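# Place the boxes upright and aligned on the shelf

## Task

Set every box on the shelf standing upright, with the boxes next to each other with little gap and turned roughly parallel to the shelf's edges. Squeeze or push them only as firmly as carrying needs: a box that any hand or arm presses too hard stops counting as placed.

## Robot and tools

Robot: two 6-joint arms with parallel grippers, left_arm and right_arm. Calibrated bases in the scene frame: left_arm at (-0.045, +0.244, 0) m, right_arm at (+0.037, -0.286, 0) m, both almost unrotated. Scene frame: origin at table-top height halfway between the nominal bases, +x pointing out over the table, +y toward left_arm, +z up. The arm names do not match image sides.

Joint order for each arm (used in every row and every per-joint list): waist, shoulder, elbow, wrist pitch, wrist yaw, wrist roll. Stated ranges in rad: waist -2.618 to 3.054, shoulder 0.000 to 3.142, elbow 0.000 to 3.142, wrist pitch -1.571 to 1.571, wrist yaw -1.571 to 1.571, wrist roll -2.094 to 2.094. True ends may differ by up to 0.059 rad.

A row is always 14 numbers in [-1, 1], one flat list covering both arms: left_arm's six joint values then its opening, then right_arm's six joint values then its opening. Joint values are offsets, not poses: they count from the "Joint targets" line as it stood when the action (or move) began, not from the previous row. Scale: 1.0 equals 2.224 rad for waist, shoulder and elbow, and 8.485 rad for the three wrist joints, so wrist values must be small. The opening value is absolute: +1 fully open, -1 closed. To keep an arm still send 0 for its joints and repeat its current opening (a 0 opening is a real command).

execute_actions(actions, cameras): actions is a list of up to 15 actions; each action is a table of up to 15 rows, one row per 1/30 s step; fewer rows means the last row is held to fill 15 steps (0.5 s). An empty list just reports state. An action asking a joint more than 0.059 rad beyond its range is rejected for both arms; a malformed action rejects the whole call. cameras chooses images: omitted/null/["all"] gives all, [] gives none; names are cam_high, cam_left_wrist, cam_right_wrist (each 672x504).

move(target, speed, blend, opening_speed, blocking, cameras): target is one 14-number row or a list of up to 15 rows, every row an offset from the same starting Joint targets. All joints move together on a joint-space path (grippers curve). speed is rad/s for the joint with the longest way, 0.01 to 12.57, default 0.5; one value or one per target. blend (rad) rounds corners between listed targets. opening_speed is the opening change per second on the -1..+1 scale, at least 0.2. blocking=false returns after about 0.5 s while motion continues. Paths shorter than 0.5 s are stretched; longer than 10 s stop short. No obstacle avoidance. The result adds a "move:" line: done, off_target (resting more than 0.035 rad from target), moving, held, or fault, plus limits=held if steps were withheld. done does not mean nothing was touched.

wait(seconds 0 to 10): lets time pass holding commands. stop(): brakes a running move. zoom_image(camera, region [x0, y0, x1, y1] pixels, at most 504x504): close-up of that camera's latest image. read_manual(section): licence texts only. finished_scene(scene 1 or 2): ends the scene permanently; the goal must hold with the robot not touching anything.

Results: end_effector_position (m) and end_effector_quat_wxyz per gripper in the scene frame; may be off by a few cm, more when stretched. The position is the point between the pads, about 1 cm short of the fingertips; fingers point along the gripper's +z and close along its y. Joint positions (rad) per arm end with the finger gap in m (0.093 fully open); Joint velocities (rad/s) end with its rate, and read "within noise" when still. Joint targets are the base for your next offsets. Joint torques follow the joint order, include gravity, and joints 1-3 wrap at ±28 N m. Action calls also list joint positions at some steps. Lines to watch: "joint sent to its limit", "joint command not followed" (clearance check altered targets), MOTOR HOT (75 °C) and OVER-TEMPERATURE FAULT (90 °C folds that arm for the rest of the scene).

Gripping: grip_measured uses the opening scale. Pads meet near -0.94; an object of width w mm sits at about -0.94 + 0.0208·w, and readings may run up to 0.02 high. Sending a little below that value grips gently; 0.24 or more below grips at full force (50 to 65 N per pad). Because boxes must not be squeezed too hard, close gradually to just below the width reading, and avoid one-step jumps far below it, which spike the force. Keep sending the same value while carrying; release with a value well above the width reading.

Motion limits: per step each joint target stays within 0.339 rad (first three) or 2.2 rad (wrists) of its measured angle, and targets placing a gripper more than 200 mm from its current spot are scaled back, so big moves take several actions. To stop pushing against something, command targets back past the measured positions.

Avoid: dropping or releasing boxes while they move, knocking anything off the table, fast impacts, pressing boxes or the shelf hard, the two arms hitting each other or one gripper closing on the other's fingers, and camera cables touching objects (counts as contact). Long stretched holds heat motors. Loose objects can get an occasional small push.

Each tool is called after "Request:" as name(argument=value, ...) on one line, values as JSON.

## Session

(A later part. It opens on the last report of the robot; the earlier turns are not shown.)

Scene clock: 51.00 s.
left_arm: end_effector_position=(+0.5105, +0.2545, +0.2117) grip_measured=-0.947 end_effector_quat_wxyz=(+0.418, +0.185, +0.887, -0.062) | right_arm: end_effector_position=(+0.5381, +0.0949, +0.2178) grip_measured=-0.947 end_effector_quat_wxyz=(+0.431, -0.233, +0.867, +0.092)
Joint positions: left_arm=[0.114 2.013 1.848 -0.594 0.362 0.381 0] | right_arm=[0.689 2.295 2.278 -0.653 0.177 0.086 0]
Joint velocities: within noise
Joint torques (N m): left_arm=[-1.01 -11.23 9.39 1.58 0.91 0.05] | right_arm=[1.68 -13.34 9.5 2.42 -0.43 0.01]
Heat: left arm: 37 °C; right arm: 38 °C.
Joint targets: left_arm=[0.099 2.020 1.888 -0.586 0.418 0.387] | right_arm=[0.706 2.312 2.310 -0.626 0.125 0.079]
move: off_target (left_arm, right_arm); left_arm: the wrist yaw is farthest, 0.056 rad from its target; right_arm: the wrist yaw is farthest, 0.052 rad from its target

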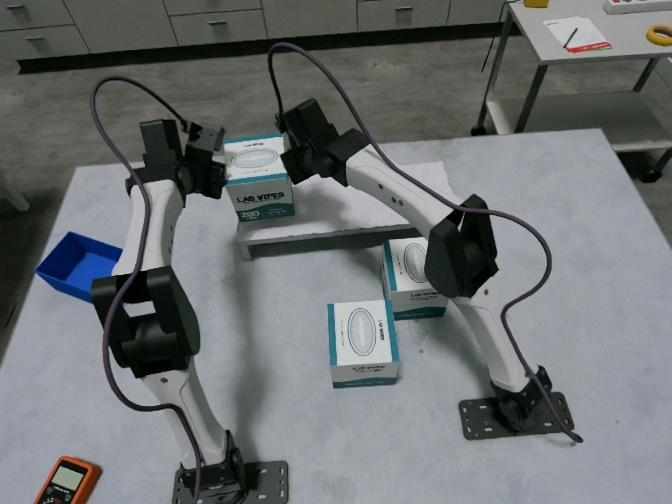

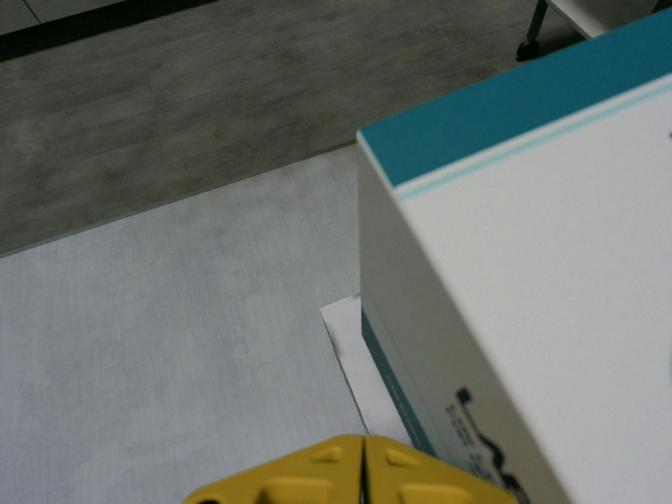

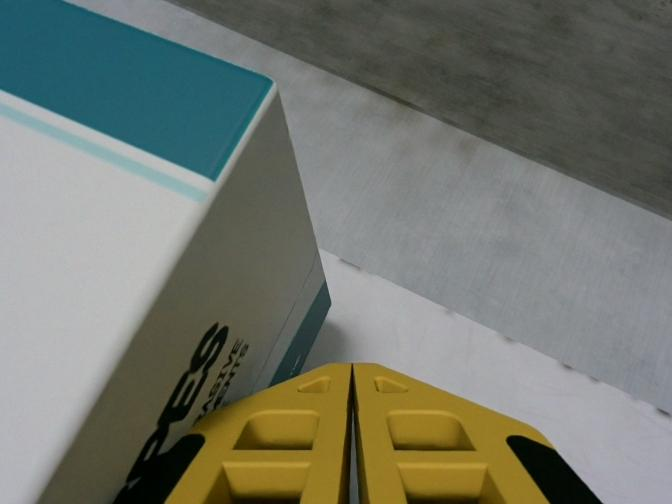

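Request:
zoom_image(camera="cam_high", region=[200, 120, 460, 270])

Scaled by 1.938 from the camera's 672x504 image, which has a finer 960x720 frame.

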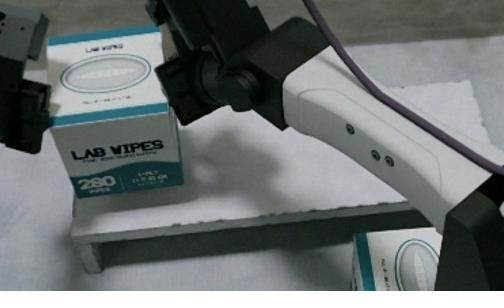

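Request:
move(target=[0,0,-0.058,0.0135,0,0,-0.95,0,-0.0235,-0.08,0.0165,0,0,-0.95], speed=0.1, cameras=["cam_high"])

Scene clock: 54.27 s.
left_arm: end_effector_position=(+0.5107, +0.2545, +0.1892) grip_measured=-0.947 end_effector_quat_wxyz=(+0.416, +0.185, +0.888, -0.063) | right_arm: end_effector_position=(+0.5373, +0.0963, +0.1767) grip_measured=-0.947 end_effector_quat_wxyz=(+0.415, -0.240, +0.873, +0.089)
Joint positions: left_arm=[0.114 2.013 1.761 -0.509 0.362 0.381 0] | right_arm=[0.689 2.295 2.139 -0.549 0.168 0.083 0]
Joint velocities: within noise
Joint torques (N m): left_arm=[-1.03 -11.47 5.82 1.9 0.88 0.06] | right_arm=[1.7 -18.37 6.35 2.77 -0.32 0.02]
Heat: left arm: 37 °C; right arm: 39 °C.
Joint targets: left_arm=[0.099 2.020 1.758 -0.472 0.418 0.387] | right_arm=[0.706 2.260 2.132 -0.486 0.126 0.079]
move: off_target (left_arm, right_arm); left_arm: the wrist yaw is farthest, 0.056 rad from its target; right_arm: the wrist pitch is farthest, 0.063 rad from its target
Images, in order (width x height): cam_high 672x504.

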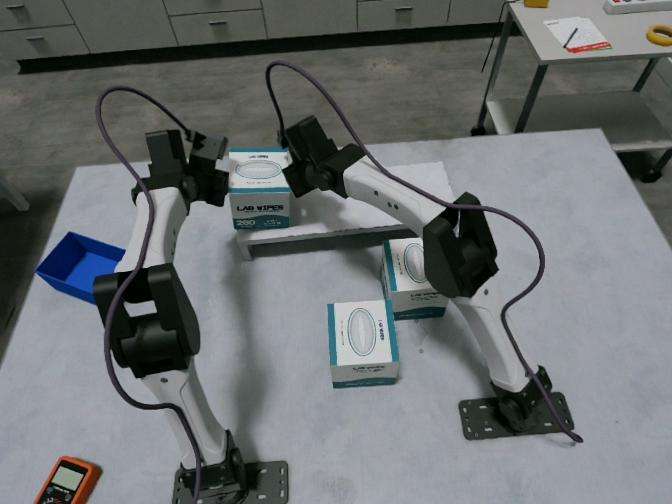

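Request:
move(target=[0,0,-0.029,0.0075,0,0,-0.95,0,0,0,0,0,0,-0.95], speed=0.1)

Request:
zoom_image(camera="cam_high", region=[200, 120, 460, 270])

Scene clock: 55.40 s.
left_arm: end_effector_position=(+0.5104, +0.2556, +0.1737) grip_measured=-0.947 end_effector_quat_wxyz=(+0.417, +0.184, +0.888, -0.062) | right_arm: end_effector_position=(+0.5378, +0.0966, +0.1772) grip_measured=-0.947 end_effector_quat_wxyz=(+0.417, -0.239, +0.872, +0.089)
Joint positions: left_arm=[0.116 2.013 1.698 -0.444 0.362 0.381 0] | right_arm=[0.689 2.295 2.138 -0.545 0.168 0.083 0]
Joint velocities: within noise
Joint torques (N m): left_arm=[-1.33 -11.43 5.79 1.87 0.88 0.11] | right_arm=[1.7 -18.48 6.49 2.73 -0.3 0]
Heat: left arm: 37 °C; right arm: 40 °C.
Joint targets: left_arm=[0.099 2.020 1.694 -0.408 0.418 0.387] | right_arm=[0.706 2.260 2.132 -0.487 0.126 0.079]
move: off_target (left_arm, right_arm); left_arm: the wrist yaw is farthest, 0.056 rad from its target; right_arm: the wrist pitch is farthest, 0.059 rad from its target

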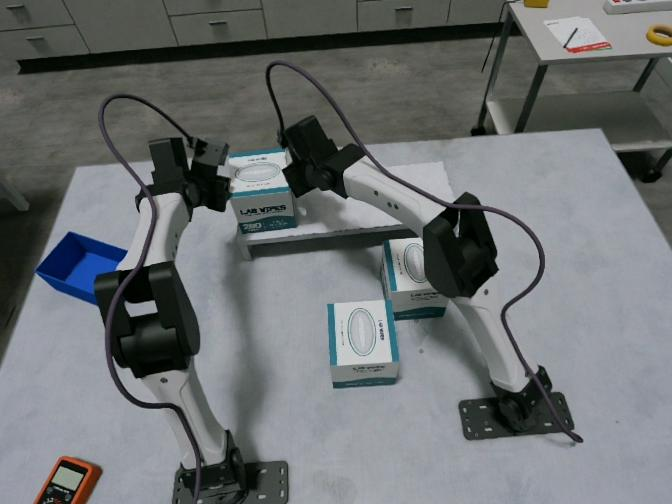

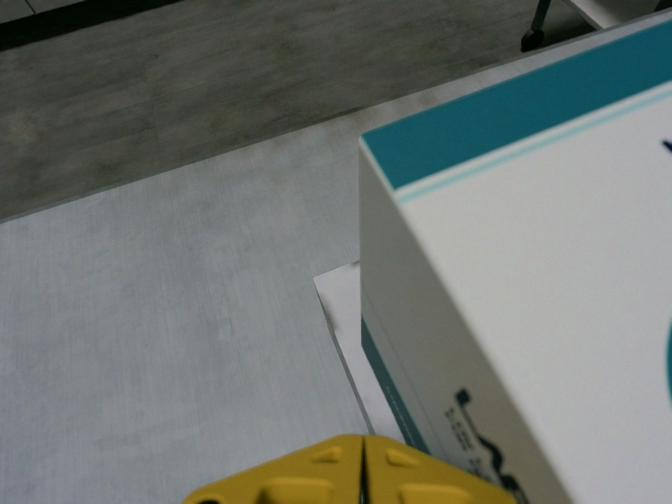

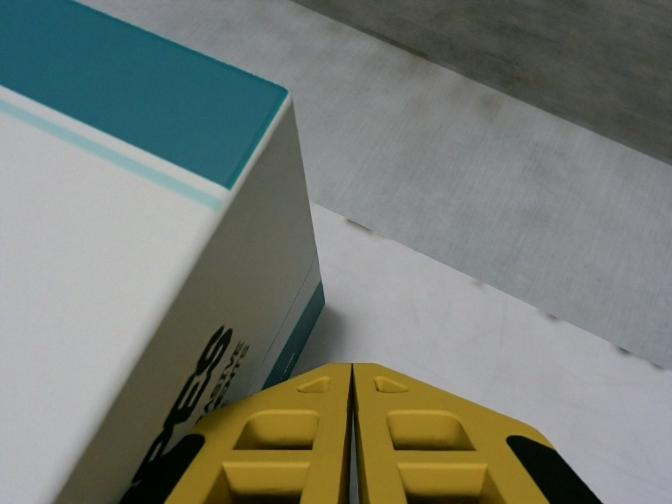

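Scaled by 1.938 from the camera's 672x504 image, which has a finer 960x720 frame.

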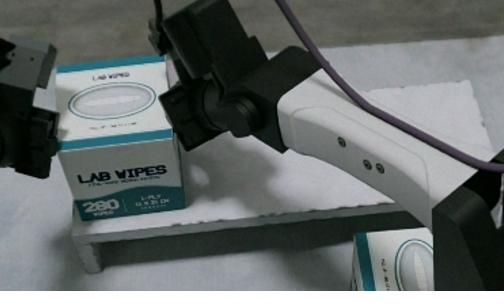

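Request:
move(target=[0,0,-0.009,0.0018,0,0,-0.95,0,0,-0.0145,0.003,0,0,-0.95], speed=0.06, cameras=["cam_high"])

Request:
zoom_image(camera="cam_high", region=[200, 120, 460, 270])

Scene clock: 56.43 s.
left_arm: end_effector_position=(+0.5120, +0.2568, +0.1715) grip_measured=-0.947 end_effector_quat_wxyz=(+0.423, +0.184, +0.885, -0.060) | right_arm: end_effector_position=(+0.5402, +0.0984, +0.1754) grip_measured=-0.947 end_effector_quat_wxyz=(+0.425, -0.237, +0.869, +0.093)
Joint positions: left_arm=[0.118 2.013 1.681 -0.414 0.362 0.381 0] | right_arm=[0.689 2.293 2.112 -0.501 0.168 0.083 0]
Joint velocities: within noise
Joint torques (N m): left_arm=[-1.43 -11.38 5.68 1.79 0.87 0.04] | right_arm=[1.69 -18.11 6.01 2.56 -0.33 0.01]
Heat: left arm: 37 °C; right arm: 40 °C.
Joint targets: left_arm=[0.098 2.020 1.674 -0.393 0.418 0.387] | right_arm=[0.706 2.260 2.100 -0.461 0.126 0.079]
move: off_target (left_arm, right_arm); left_arm: the wrist yaw is farthest, 0.056 rad from its target; right_arm: the wrist yaw is farthest, 0.042 rad from its target
Images, in order (width x height): cam_high 672x504.

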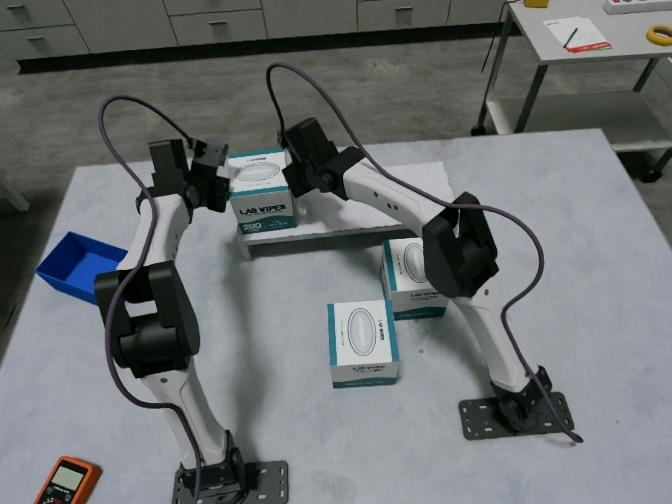

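Scaled by 1.938 from the camera's 672x504 image, which has a finer 960x720 frame.

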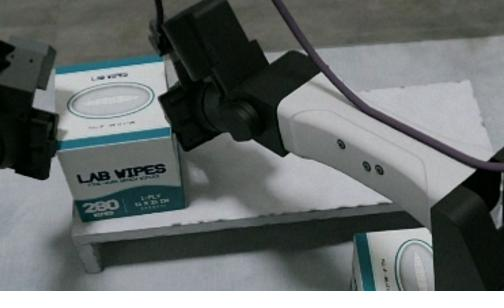

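Request:
move(target=[0,0,-0.0065,0,0,0,-0.95,0,0,-0.011,0,0,0,-0.95], speed=0.06, cameras=["cam_high"])

Request:
zoom_image(camera="cam_high", region=[200, 120, 460, 270])

Scene clock: 57.37 s.
left_arm: end_effector_position=(+0.5129, +0.2569, +0.1701) grip_measured=-0.947 end_effector_quat_wxyz=(+0.426, +0.184, +0.884, -0.059) | right_arm: end_effector_position=(+0.5408, +0.0983, +0.1738) grip_measured=-0.947 end_effector_quat_wxyz=(+0.428, -0.236, +0.867, +0.094)
Joint positions: left_arm=[0.118 2.013 1.67 -0.396 0.362 0.381 0] | right_arm=[0.688 2.288 2.091 -0.477 0.168 0.083 0]
Joint velocities: within noise
Joint torques (N m): left_arm=[-1.29 -11.4 5.34 1.62 0.91 0.04] | right_arm=[1.83 -17.7 5.72 2.31 -0.32 0.01]
Heat: left arm: 37 °C; right arm: 41 °C.
Joint targets: left_arm=[0.098 2.020 1.659 -0.393 0.418 0.387] | right_arm=[0.706 2.260 2.075 -0.461 0.126 0.079]
move: off_target (left_arm, right_arm); left_arm: the wrist yaw is farthest, 0.056 rad from its target; right_arm: the wrist yaw is farthest, 0.042 rad from its target
Images, in order (width x height): cam_high 672x504.

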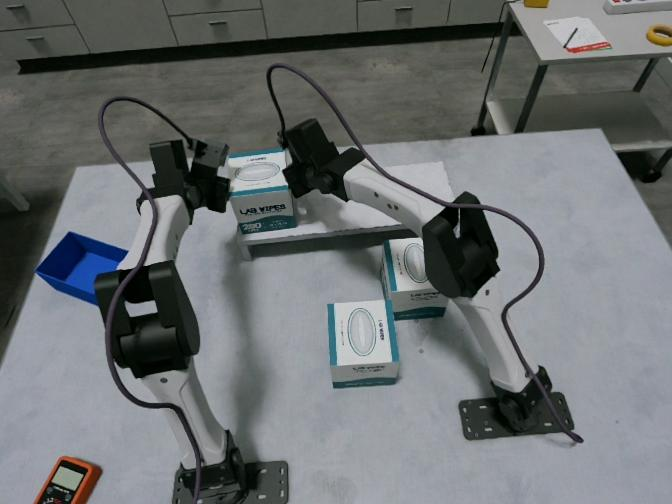

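Scaled by 1.938 from the camera's 672x504 image, which has a finer 960x720 frame.

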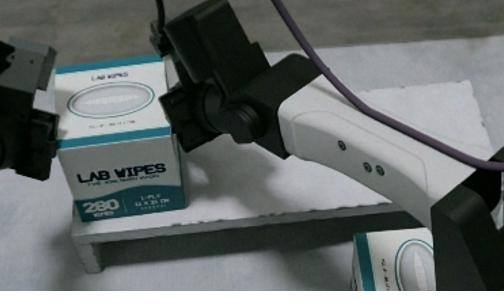

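Request:
move(target=[[0.018,0,0,0,-0.0065,0,-0.95,-0.0157,0,0,0,0.0053,0,-0.95],[0.045,0,0,0,-0.0065,0,-0.95,-0.045,0,0,0,0.0053,0,-0.95]], speed=[0.05,0.1])

Request:
zoom_image(camera="cam_high", region=[200, 120, 460, 270])

Scene clock: 60.77 s.
left_arm: end_effector_position=(+0.5093, +0.2997, +0.1679) grip_measured=-0.947 end_effector_quat_wxyz=(+0.426, +0.150, +0.891, -0.043) | right_arm: end_effector_position=(+0.5700, +0.0556, +0.1716) grip_measured=-0.947 end_effector_quat_wxyz=(+0.430, -0.201, +0.877, +0.076)
Joint positions: left_arm=[0.195 2.013 1.665 -0.396 0.362 0.381 0] | right_arm=[0.607 2.288 2.086 -0.476 0.168 0.083 0]
Joint velocities: within noise
Joint torques (N m): left_arm=[0.65 -11.4 5.67 1.58 0.24 0.06] | right_arm=[-0.03 -17.69 6.12 2.28 0.21 0.01]
Heat: left arm: 37 °C; right arm: 43 °C.
Joint targets: left_arm=[0.199 2.020 1.659 -0.393 0.363 0.387] | right_arm=[0.606 2.260 2.075 -0.461 0.171 0.079]
move: done

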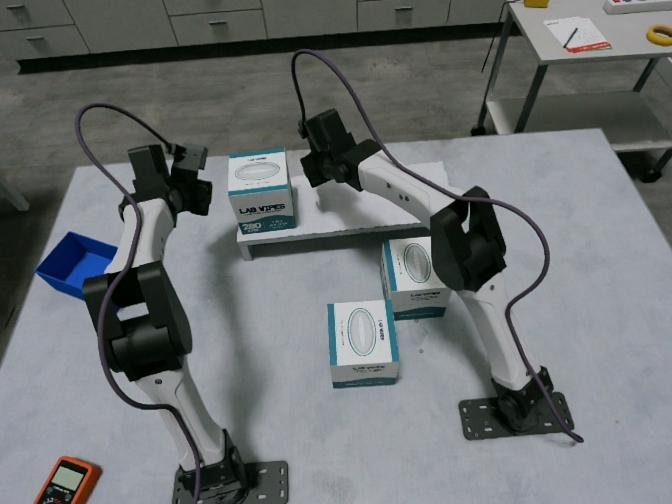

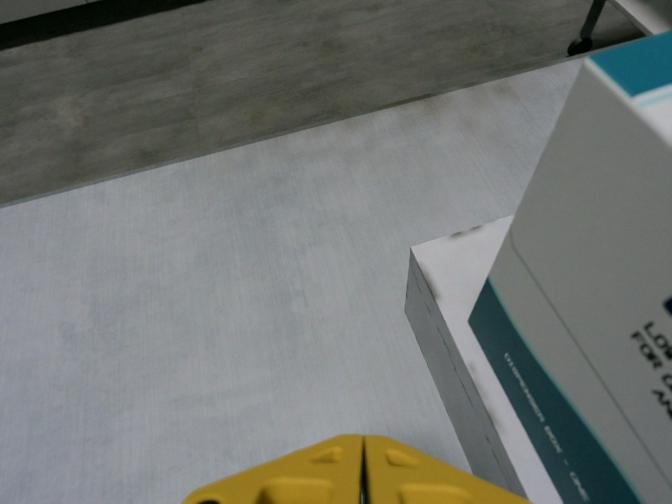

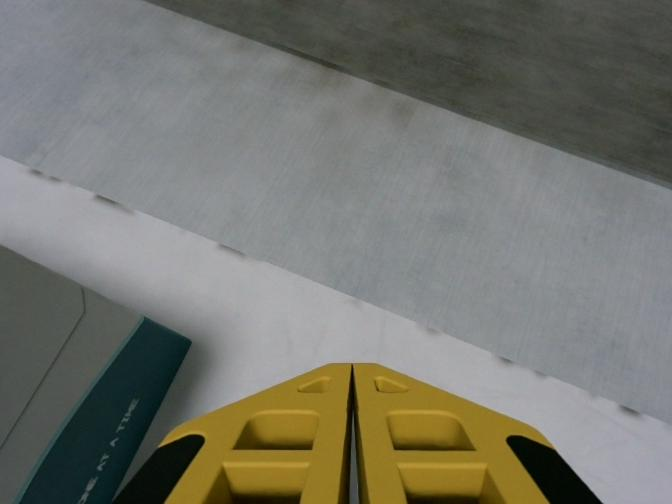

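Scaled by 1.938 from the camera's 672x504 image, which has a finer 960x720 frame.

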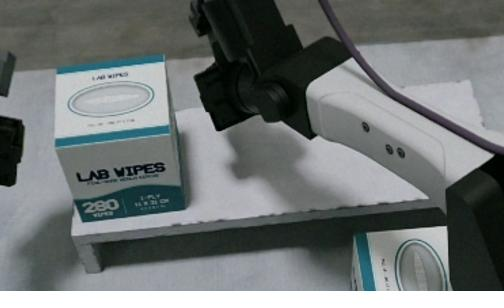

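Request:
move(target=[[0.0229,-0.2788,-0.2513,-0.0008,-0.0015,-0.0044,-0.95,-0.1376,-0.2068,-0.1686,-0.0282,-0.0202,-0.0211,-0.95],[-0.4033,-0.2203,-0.1929,0.0027,-0.0603,-0.0606,-0.95,-0.3817,-0.5665,-0.5553,-0.0223,-0.0814,-0.0682,-0.95]], speed=[0.5,0.7], blend=[0.06,0])

Scene clock: 66.30 s.
left_arm: end_effector_position=(+0.3073, -0.0162, +0.1946) grip_measured=-0.947 end_effector_quat_wxyz=(+0.398, +0.231, +0.882, -0.103) | right_arm: end_effector_position=(+0.3286, -0.2705, +0.1941) grip_measured=-0.947 end_effector_quat_wxyz=(+0.410, -0.206, +0.883, +0.094)
Joint positions: left_arm=[-0.699 1.521 1.195 -0.406 -0.132 -0.115 0] | right_arm=[-0.237 1.01 0.85 -0.669 -0.504 -0.488 0]
Joint velocities: within noise
Joint torques (N m): left_arm=[0.18 -6.67 9.07 1.97 -0.22 -0.1] | right_arm=[-0.66 -3.63 5.91 2.06 -0.39 -0.04]
Heat: left arm: 37 °C; right arm: 44 °C.
Joint targets: left_arm=[-0.699 1.530 1.230 -0.370 -0.148 -0.128] | right_arm=[-0.244 1.000 0.840 -0.650 -0.520 -0.500]
move: off_target (left_arm); left_arm: the wrist pitch is farthest, 0.036 rad from its target

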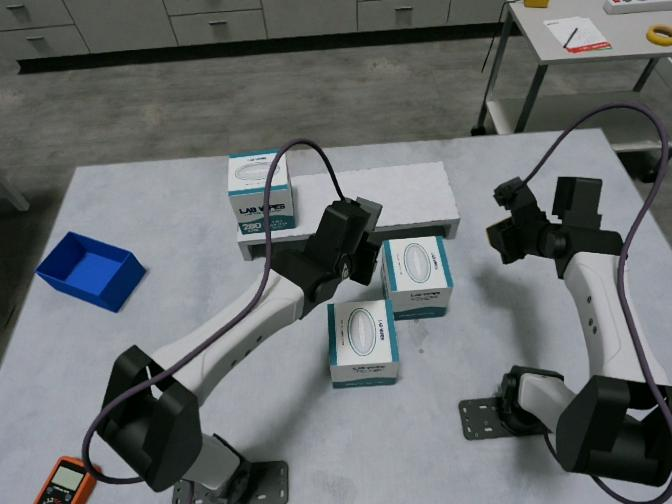

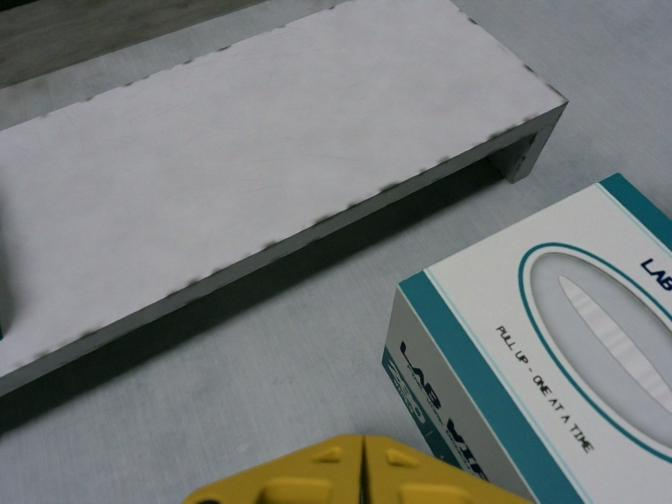

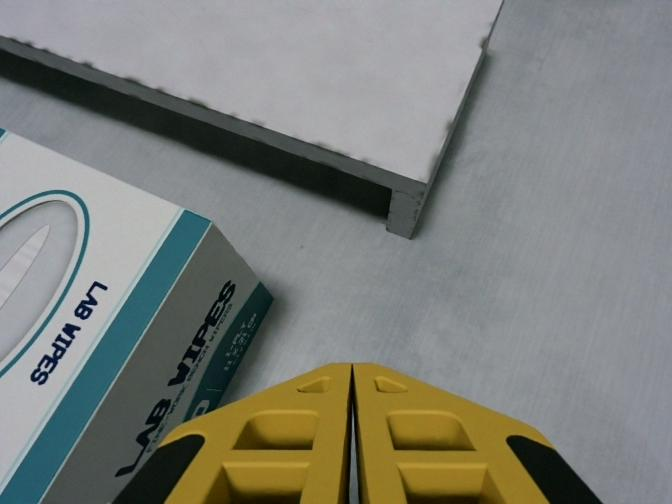

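Request:
move(target=[0.0227,0.0787,-0.152,0.0596,0.0086,0.0078,-0.95,0.0931,0.0216,-0.1978,0.066,0.0194,0.0217,-0.95], speed=0.3)

Scene clock: 70.17 s.
left_arm: end_effector_position=(+0.3296, -0.0205, +0.1000) grip_measured=-0.947 end_effector_quat_wxyz=(+0.426, +0.231, +0.866, -0.126) | right_arm: end_effector_position=(+0.3283, -0.2354, +0.0879) grip_measured=-0.947 end_effector_quat_wxyz=(+0.418, -0.203, +0.880, +0.094)
Joint positions: left_arm=[-0.654 1.682 0.906 0.124 -0.073 -0.084 0] | right_arm=[-0.043 1.042 0.408 -0.113 -0.369 -0.326 0]
Joint velocities: within noise
Joint torques (N m): left_arm=[0.57 -6.27 4.48 1.81 0 0.21] | right_arm=[0.61 -2.19 5.93 2.25 0.03 0.14]
Heat: left arm: 37 °C; right arm: 43 °C.
Joint targets: left_arm=[-0.648 1.705 0.892 0.136 -0.075 -0.061] | right_arm=[-0.036 1.048 0.400 -0.090 -0.356 -0.316]
move: done

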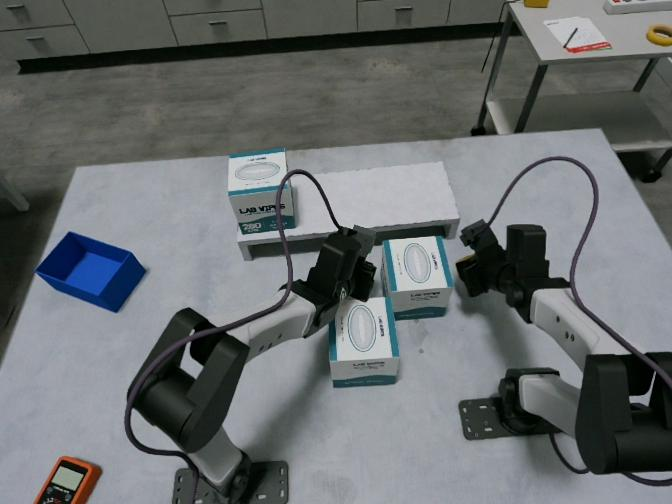

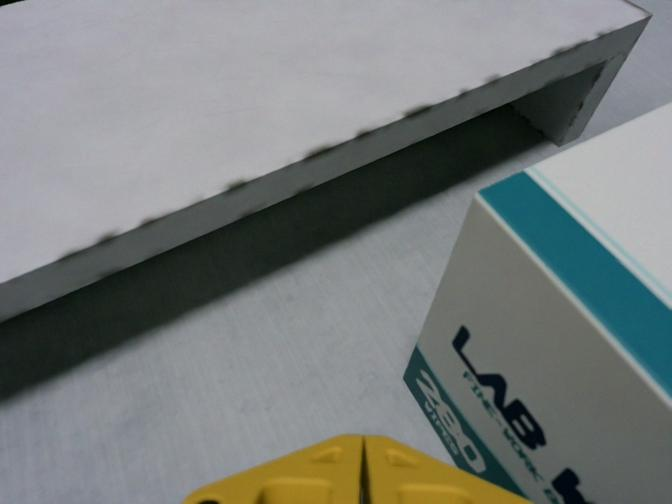

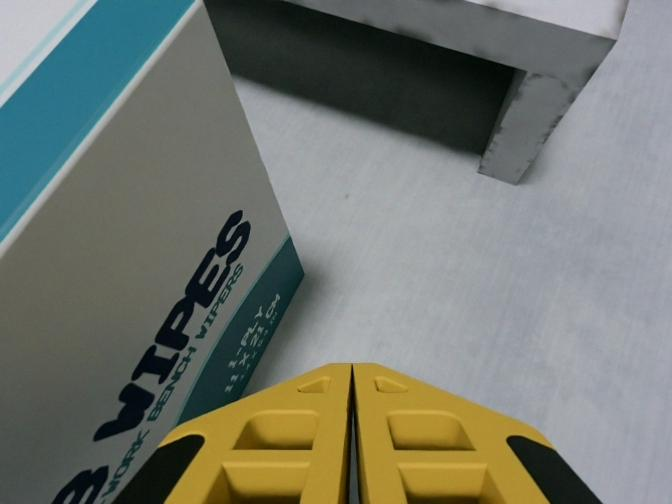

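Request:
zoom_image(camera="cam_high", region=[290, 210, 470, 400])

Scaled by 2.653 from the camera's 672x504 image, which has a finer 960x720 frame.

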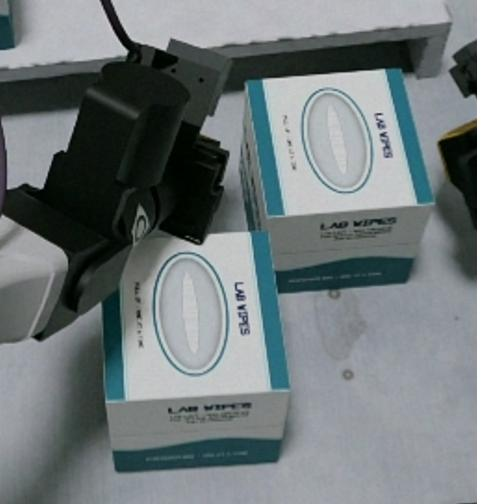

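Request:
move(target=[-0.0324,0.0216,0.0324,-0.005,-0.0065,-0.0052,-0.95,0.0459,0.0103,0.0121,0.0041,0.0115,0.0108,-0.95], speed=0.08)

Scene clock: 74.03 s.
left_arm: end_effector_position=(+0.3188, -0.0372, +0.0789) grip_measured=-0.947 end_effector_quat_wxyz=(+0.401, +0.248, +0.875, -0.111) | right_arm: end_effector_position=(+0.3313, -0.2209, +0.0846) grip_measured=-0.947 end_effector_quat_wxyz=(+0.412, -0.191, +0.886, +0.089)
Joint positions: left_arm=[-0.713 1.742 0.933 0.091 -0.116 -0.094 0] | right_arm=[0.059 1.063 0.408 -0.078 -0.272 -0.236 0]
Joint velocities: within noise
Joint torques (N m): left_arm=[-0.42 -7.75 8.16 1.7 -0.14 -0.09] | right_arm=[0.7 -2.15 8.18 2.29 0.11 0.13]
Heat: left arm: 37 °C; right arm: 42 °C.
Joint targets: left_arm=[-0.720 1.753 0.964 0.093 -0.130 -0.106] | right_arm=[0.066 1.071 0.427 -0.056 -0.258 -0.224]
move: done

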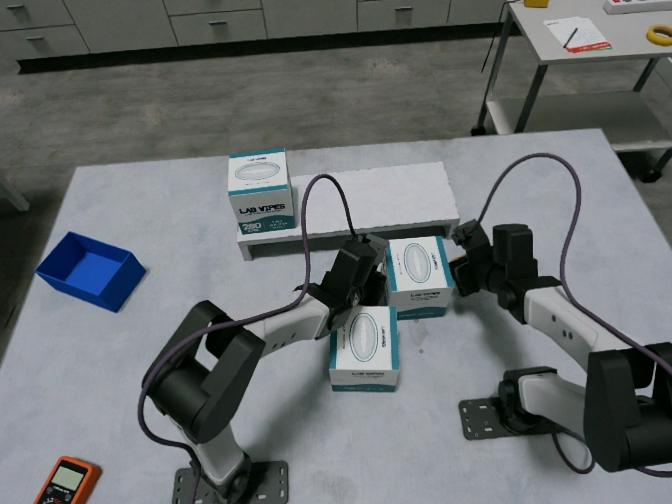

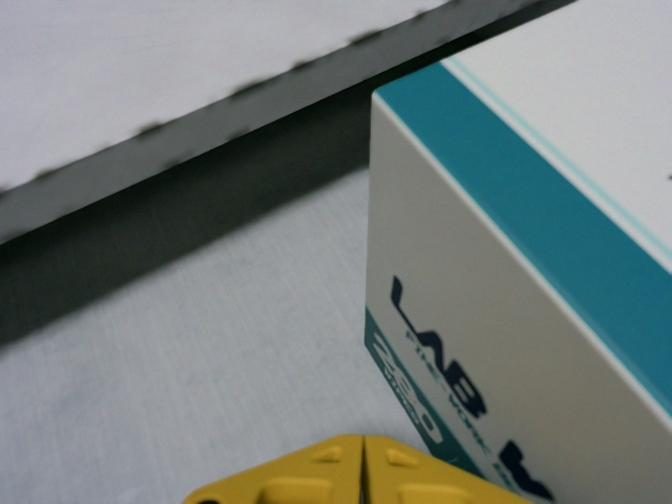

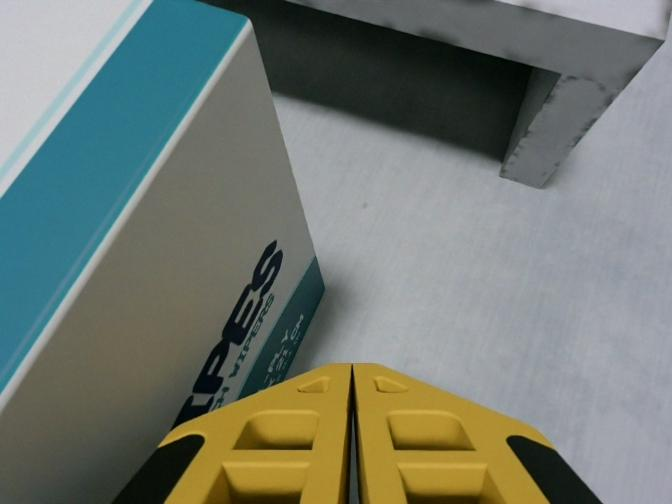

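Request:
move(target=[-0.0068,0.0053,0.0158,-0.0004,-0.0013,-0.0012,-0.95,0.0103,0,0,0.0008,0.002,0.0019,-0.95], speed=0.05, cameras=["cam_high"])

Request:
zoom_image(camera="cam_high", region=[290, 210, 470, 400])

Scene clock: 75.77 s.
left_arm: end_effector_position=(+0.3212, -0.0458, +0.0846) grip_measured=-0.947 end_effector_quat_wxyz=(+0.405, +0.247, +0.873, -0.113) | right_arm: end_effector_position=(+0.3317, -0.2169, +0.0853) grip_measured=-0.947 end_effector_quat_wxyz=(+0.413, -0.190, +0.886, +0.089)
Joint positions: left_arm=[-0.727 1.754 0.966 0.079 -0.126 -0.104 0] | right_arm=[0.082 1.063 0.408 -0.071 -0.255 -0.22 0]
Joint velocities: within noise
Joint torques (N m): left_arm=[-0.49 -8.02 8.36 1.72 -0.25 -0.11] | right_arm=[0.64 -2.24 8.2 2.33 0.1 0.13]
Heat: left arm: 37 °C; right arm: 41 °C.
Joint targets: left_arm=[-0.735 1.765 1.000 0.090 -0.141 -0.115] | right_arm=[0.089 1.071 0.427 -0.049 -0.241 -0.208]
move: done
Images, in order (width x height): cam_high 672x504.

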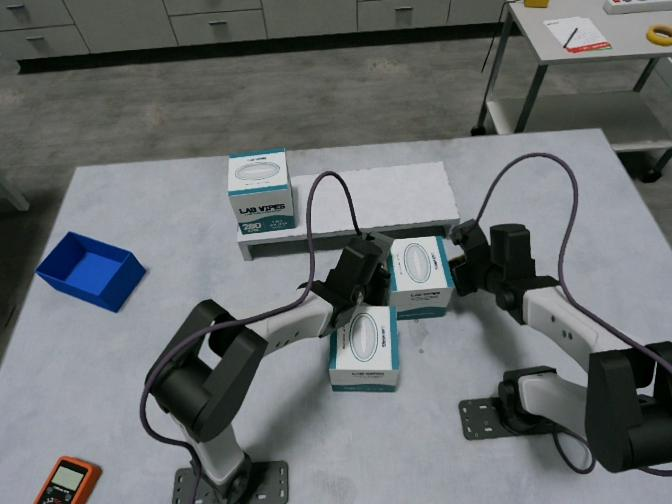

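Scaled by 2.653 from the camera's 672x504 image, which has a finer 960x720 frame.

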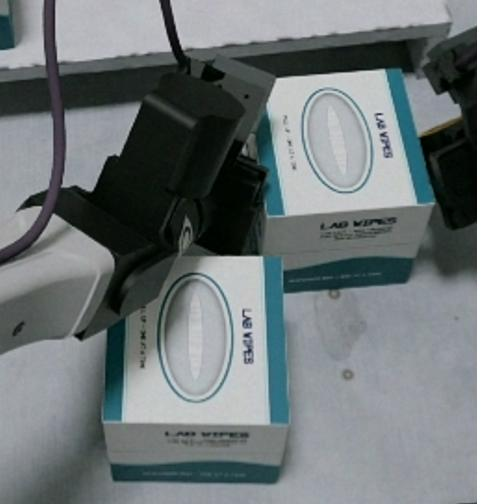

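Request:
move(target=[-0.0034,0.0027,0.0032,-0.0002,-0.0007,-0.0006,-0.95,0.0103,0,0,0.0007,0.002,0.0019,-0.95], speed=0.05, cameras=[])

Request:
move(target=[-0.0034,0.0027,0.0032,-0.0002,-0.0007,-0.0006,-0.95,0.0077,0,0,0.0005,0.0015,0.0014,-0.95], speed=0.05, cameras=["cam_high"])

Scene clock: 78.70 s.
left_arm: end_effector_position=(+0.3217, -0.0468, +0.0845) grip_measured=-0.947 end_effector_quat_wxyz=(+0.406, +0.245, +0.874, -0.110) | right_arm: end_effector_position=(+0.3318, -0.2140, +0.0854) grip_measured=-0.947 end_effector_quat_wxyz=(+0.413, -0.189, +0.886, +0.087)
Joint positions: left_arm=[-0.733 1.759 0.973 0.075 -0.139 -0.109 0] | right_arm=[0.103 1.063 0.408 -0.067 -0.234 -0.204 0]
Joint velocities: within noise
Joint torques (N m): left_arm=[-0.61 -7.97 8.4 1.73 -0.09 -0.11] | right_arm=[0.9 -2.32 8.16 2.32 0.06 0.16]
Heat: left arm: 37 °C; right arm: 40 °C.
Joint targets: left_arm=[-0.743 1.771 1.007 0.088 -0.147 -0.121] | right_arm=[0.111 1.071 0.427 -0.043 -0.224 -0.192]
move: done
No camera images: "cameras" was empty.

Scene clock: 79.50 s.
left_arm: end_effector_position=(+0.3226, -0.0471, +0.0845) grip_measured=-0.947 end_effector_quat_wxyz=(+0.406, +0.242, +0.875, -0.105) | right_arm: end_effector_position=(+0.3321, -0.2132, +0.0853) grip_measured=-0.947 end_effector_quat_wxyz=(+0.413, -0.186, +0.887, +0.083)
Joint positions: left_arm=[-0.737 1.764 0.98 0.07 -0.152 -0.115 0] | right_arm=[0.116 1.063 0.408 -0.065 -0.213 -0.192 0]
Joint velocities: within noise
Joint torques (N m): left_arm=[-0.94 -7.82 8.35 1.8 -0.01 -0.1] | right_arm=[1.17 -2.25 8.14 2.35 0 0.16]
Heat: left arm: 37 °C; right arm: 40 °C.
Joint targets: left_arm=[-0.750 1.777 1.014 0.086 -0.153 -0.126] | right_arm=[0.129 1.071 0.427 -0.039 -0.211 -0.180]
move: done
Images, in order (width x height): cam_high 672x504.

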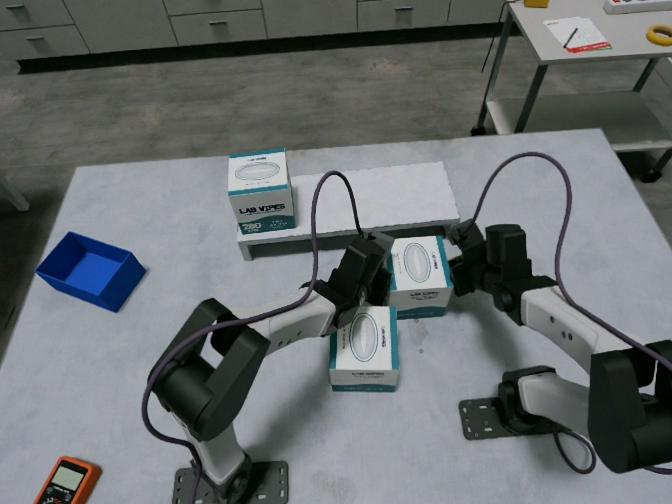

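Request:
move(target=[-0.0034,0.0027,0.0032,-0.0002,-0.0007,-0.0006,-0.95,0.0077,0,0,0.0005,0.0015,0.0014,-0.95], speed=0.05, cameras=[])

Request:
move(target=[-0.0034,0.0027,0.0032,-0.0002,-0.0007,-0.0006,-0.95,0.0077,0,0,0.0005,0.0015,0.0014,-0.95], speed=0.05, cameras=[])

Scene clock: 80.47 s.
left_arm: end_effector_position=(+0.3239, -0.0469, +0.0843) grip_measured=-0.947 end_effector_quat_wxyz=(+0.408, +0.237, +0.876, -0.100) | right_arm: end_effector_position=(+0.3326, -0.2124, +0.0855) grip_measured=-0.947 end_effector_quat_wxyz=(+0.414, -0.183, +0.888, +0.079)
Joint positions: left_arm=[-0.741 1.769 0.986 0.066 -0.17 -0.121 0] | right_arm=[0.13 1.063 0.408 -0.062 -0.193 -0.181 0]
Joint velocities: within noise
Joint torques (N m): left_arm=[-1.16 -7.84 8.58 1.79 0.14 -0.04] | right_arm=[1.61 -2.24 8.06 2.39 -0.08 0.16]
Heat: left arm: 37 °C; right arm: 40 °C.
Joint targets: left_arm=[-0.758 1.783 1.021 0.085 -0.159 -0.131] | right_arm=[0.146 1.071 0.427 -0.034 -0.199 -0.168]
move: done
No camera images: "cameras" was empty.

Scene clock: 81.27 s.
left_arm: end_effector_position=(+0.3255, -0.0464, +0.0846) grip_measured=-0.947 end_effector_quat_wxyz=(+0.409, +0.233, +0.877, -0.094) | right_arm: end_effector_position=(+0.3330, -0.2116, +0.0856) grip_measured=-0.947 end_effector_quat_wxyz=(+0.415, -0.180, +0.889, +0.074)
Joint positions: left_arm=[-0.744 1.773 0.993 0.062 -0.187 -0.127 0] | right_arm=[0.144 1.063 0.408 -0.059 -0.172 -0.169 0]
Joint velocities: within noise
Joint torques (N m): left_arm=[-1.47 -7.58 8.65 1.8 0.18 -0.05] | right_arm=[1.95 -2.28 8.17 2.41 -0.16 0.18]
Heat: left arm: 37 °C; right arm: 40 °C.
Joint targets: left_arm=[-0.765 1.789 1.028 0.083 -0.165 -0.136] | right_arm=[0.163 1.071 0.427 -0.030 -0.186 -0.156]
move: off_target (left_arm); left_arm: the elbow is farthest, 0.036 rad from its target
No camera images: "cameras" was empty.

Request:
move(target=[0,-0.0603,0.054,-0.0253,0,0,-0.95,0,-0.0533,0.085,-0.0315,0,0,-0.95], speed=0.12)

Request:
zoom_image(camera="cam_high", region=[290, 210, 470, 400])

Scene clock: 84.93 s.
left_arm: end_effector_position=(+0.3170, -0.0521, +0.1246) grip_measured=-0.947 end_effector_quat_wxyz=(+0.391, +0.246, +0.882, -0.095) | right_arm: end_effector_position=(+0.3360, -0.2075, +0.1474) grip_measured=-0.947 end_effector_quat_wxyz=(+0.434, -0.184, +0.878, +0.076)
Joint positions: left_arm=[-0.76 1.704 1.115 -0.168 -0.173 -0.128 0] | right_arm=[0.156 0.965 0.588 -0.292 -0.17 -0.167 0]
Joint velocities: within noise
Joint torques (N m): left_arm=[-0.12 -13.71 8.73 1.91 0.03 -0.09] | right_arm=[0.66 -3.84 9.36 2.07 -0.18 0.15]
Heat: left arm: 38 °C; right arm: 39 °C.
Joint targets: left_arm=[-0.766 1.655 1.148 -0.132 -0.165 -0.136] | right_arm=[0.163 0.952 0.616 -0.297 -0.186 -0.156]
move: off_target (left_arm); left_arm: the shoulder is farthest, 0.049 rad from its target

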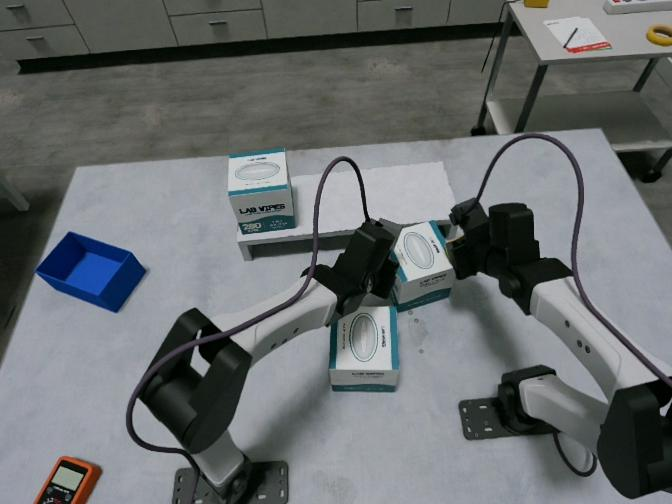

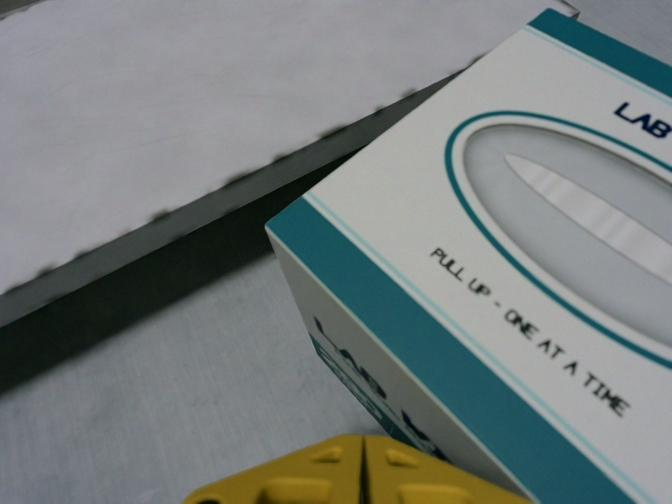

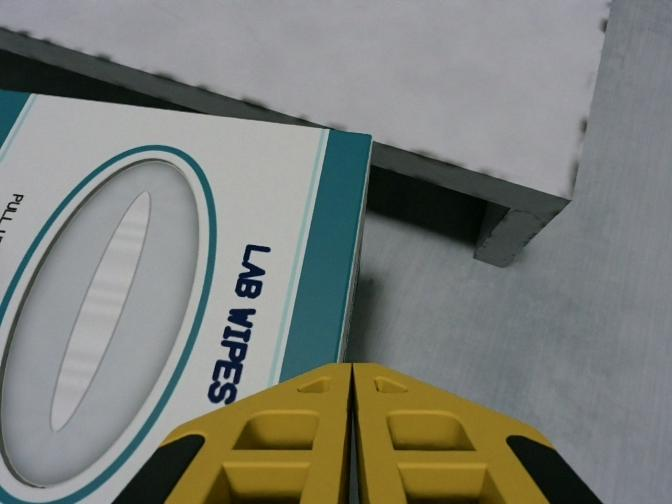

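Scaled by 2.653 from the camera's 672x504 image, which has a finer 960x720 frame.

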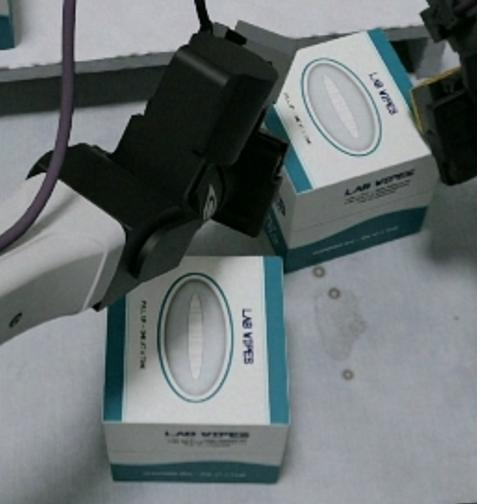

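Request:
move(target=[-0.0027,-0.009,0.009,0.0035,0,0,-0.95,0.0045,0.017,-0.0207,-0.0024,0,0,-0.95], speed=0.06)

Request:
zoom_image(camera="cam_high", region=[290, 210, 470, 400])

Scene clock: 86.53 s.
left_arm: end_effector_position=(+0.3214, -0.0595, +0.1485) grip_measured=-0.947 end_effector_quat_wxyz=(+0.419, +0.241, +0.868, -0.111) | right_arm: end_effector_position=(+0.3346, -0.2052, +0.1413) grip_measured=-0.947 end_effector_quat_wxyz=(+0.424, -0.188, +0.882, +0.078)
Joint positions: left_arm=[-0.765 1.679 1.134 -0.141 -0.173 -0.128 0] | right_arm=[0.164 0.98 0.586 -0.297 -0.171 -0.166 0]
Joint velocities: within noise
Joint torques (N m): left_arm=[-0.36 -13.18 8.92 2.05 0.09 -0.05] | right_arm=[0.84 -1.72 5.61 1.89 -0.18 0.14]
Heat: left arm: 38 °C; right arm: 39 °C.
Joint targets: left_arm=[-0.771 1.635 1.168 -0.102 -0.165 -0.136] | right_arm=[0.173 0.990 0.570 -0.318 -0.186 -0.156]
move: off_target (left_arm); left_arm: the shoulder is farthest, 0.044 rad from its target

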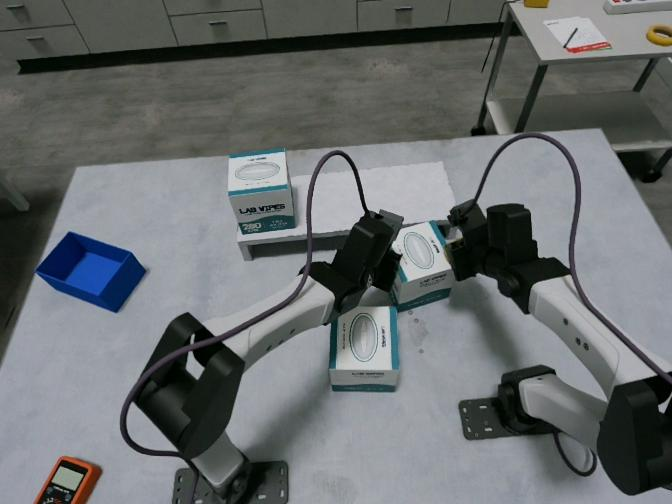

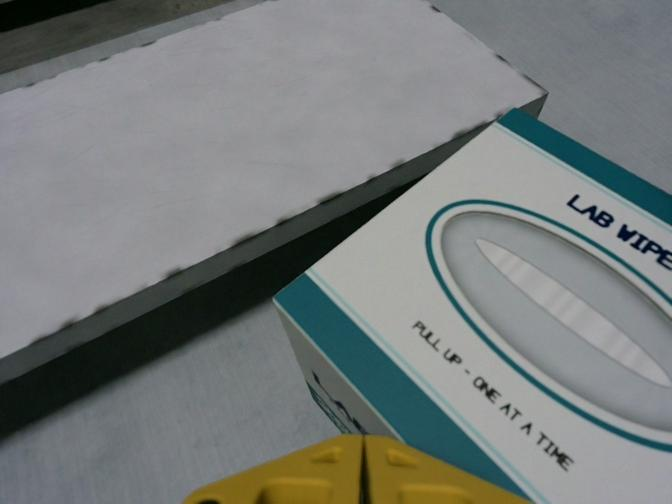

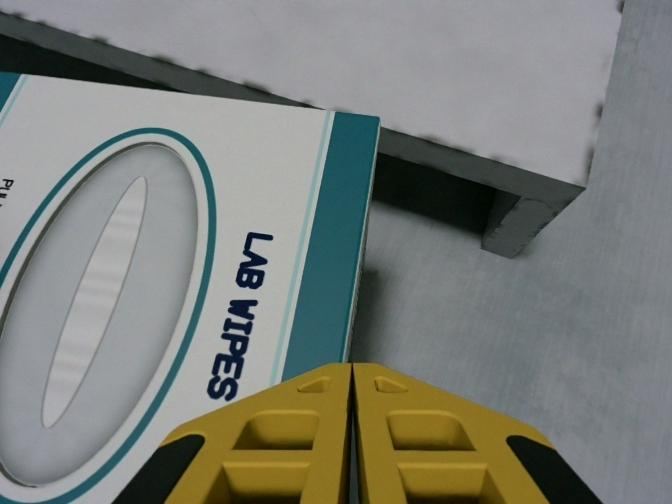

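Scaled by 2.653 from the camera's 672x504 image, which has a finer 960x720 frame.

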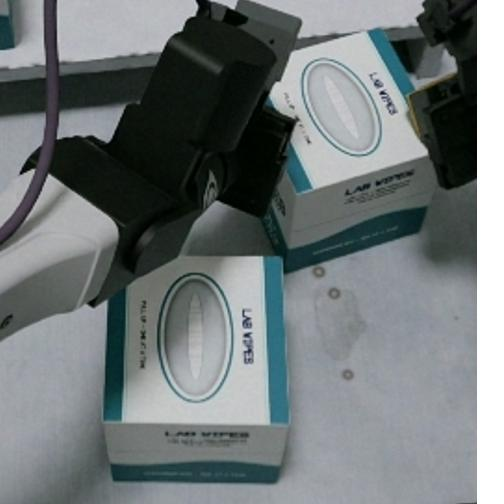

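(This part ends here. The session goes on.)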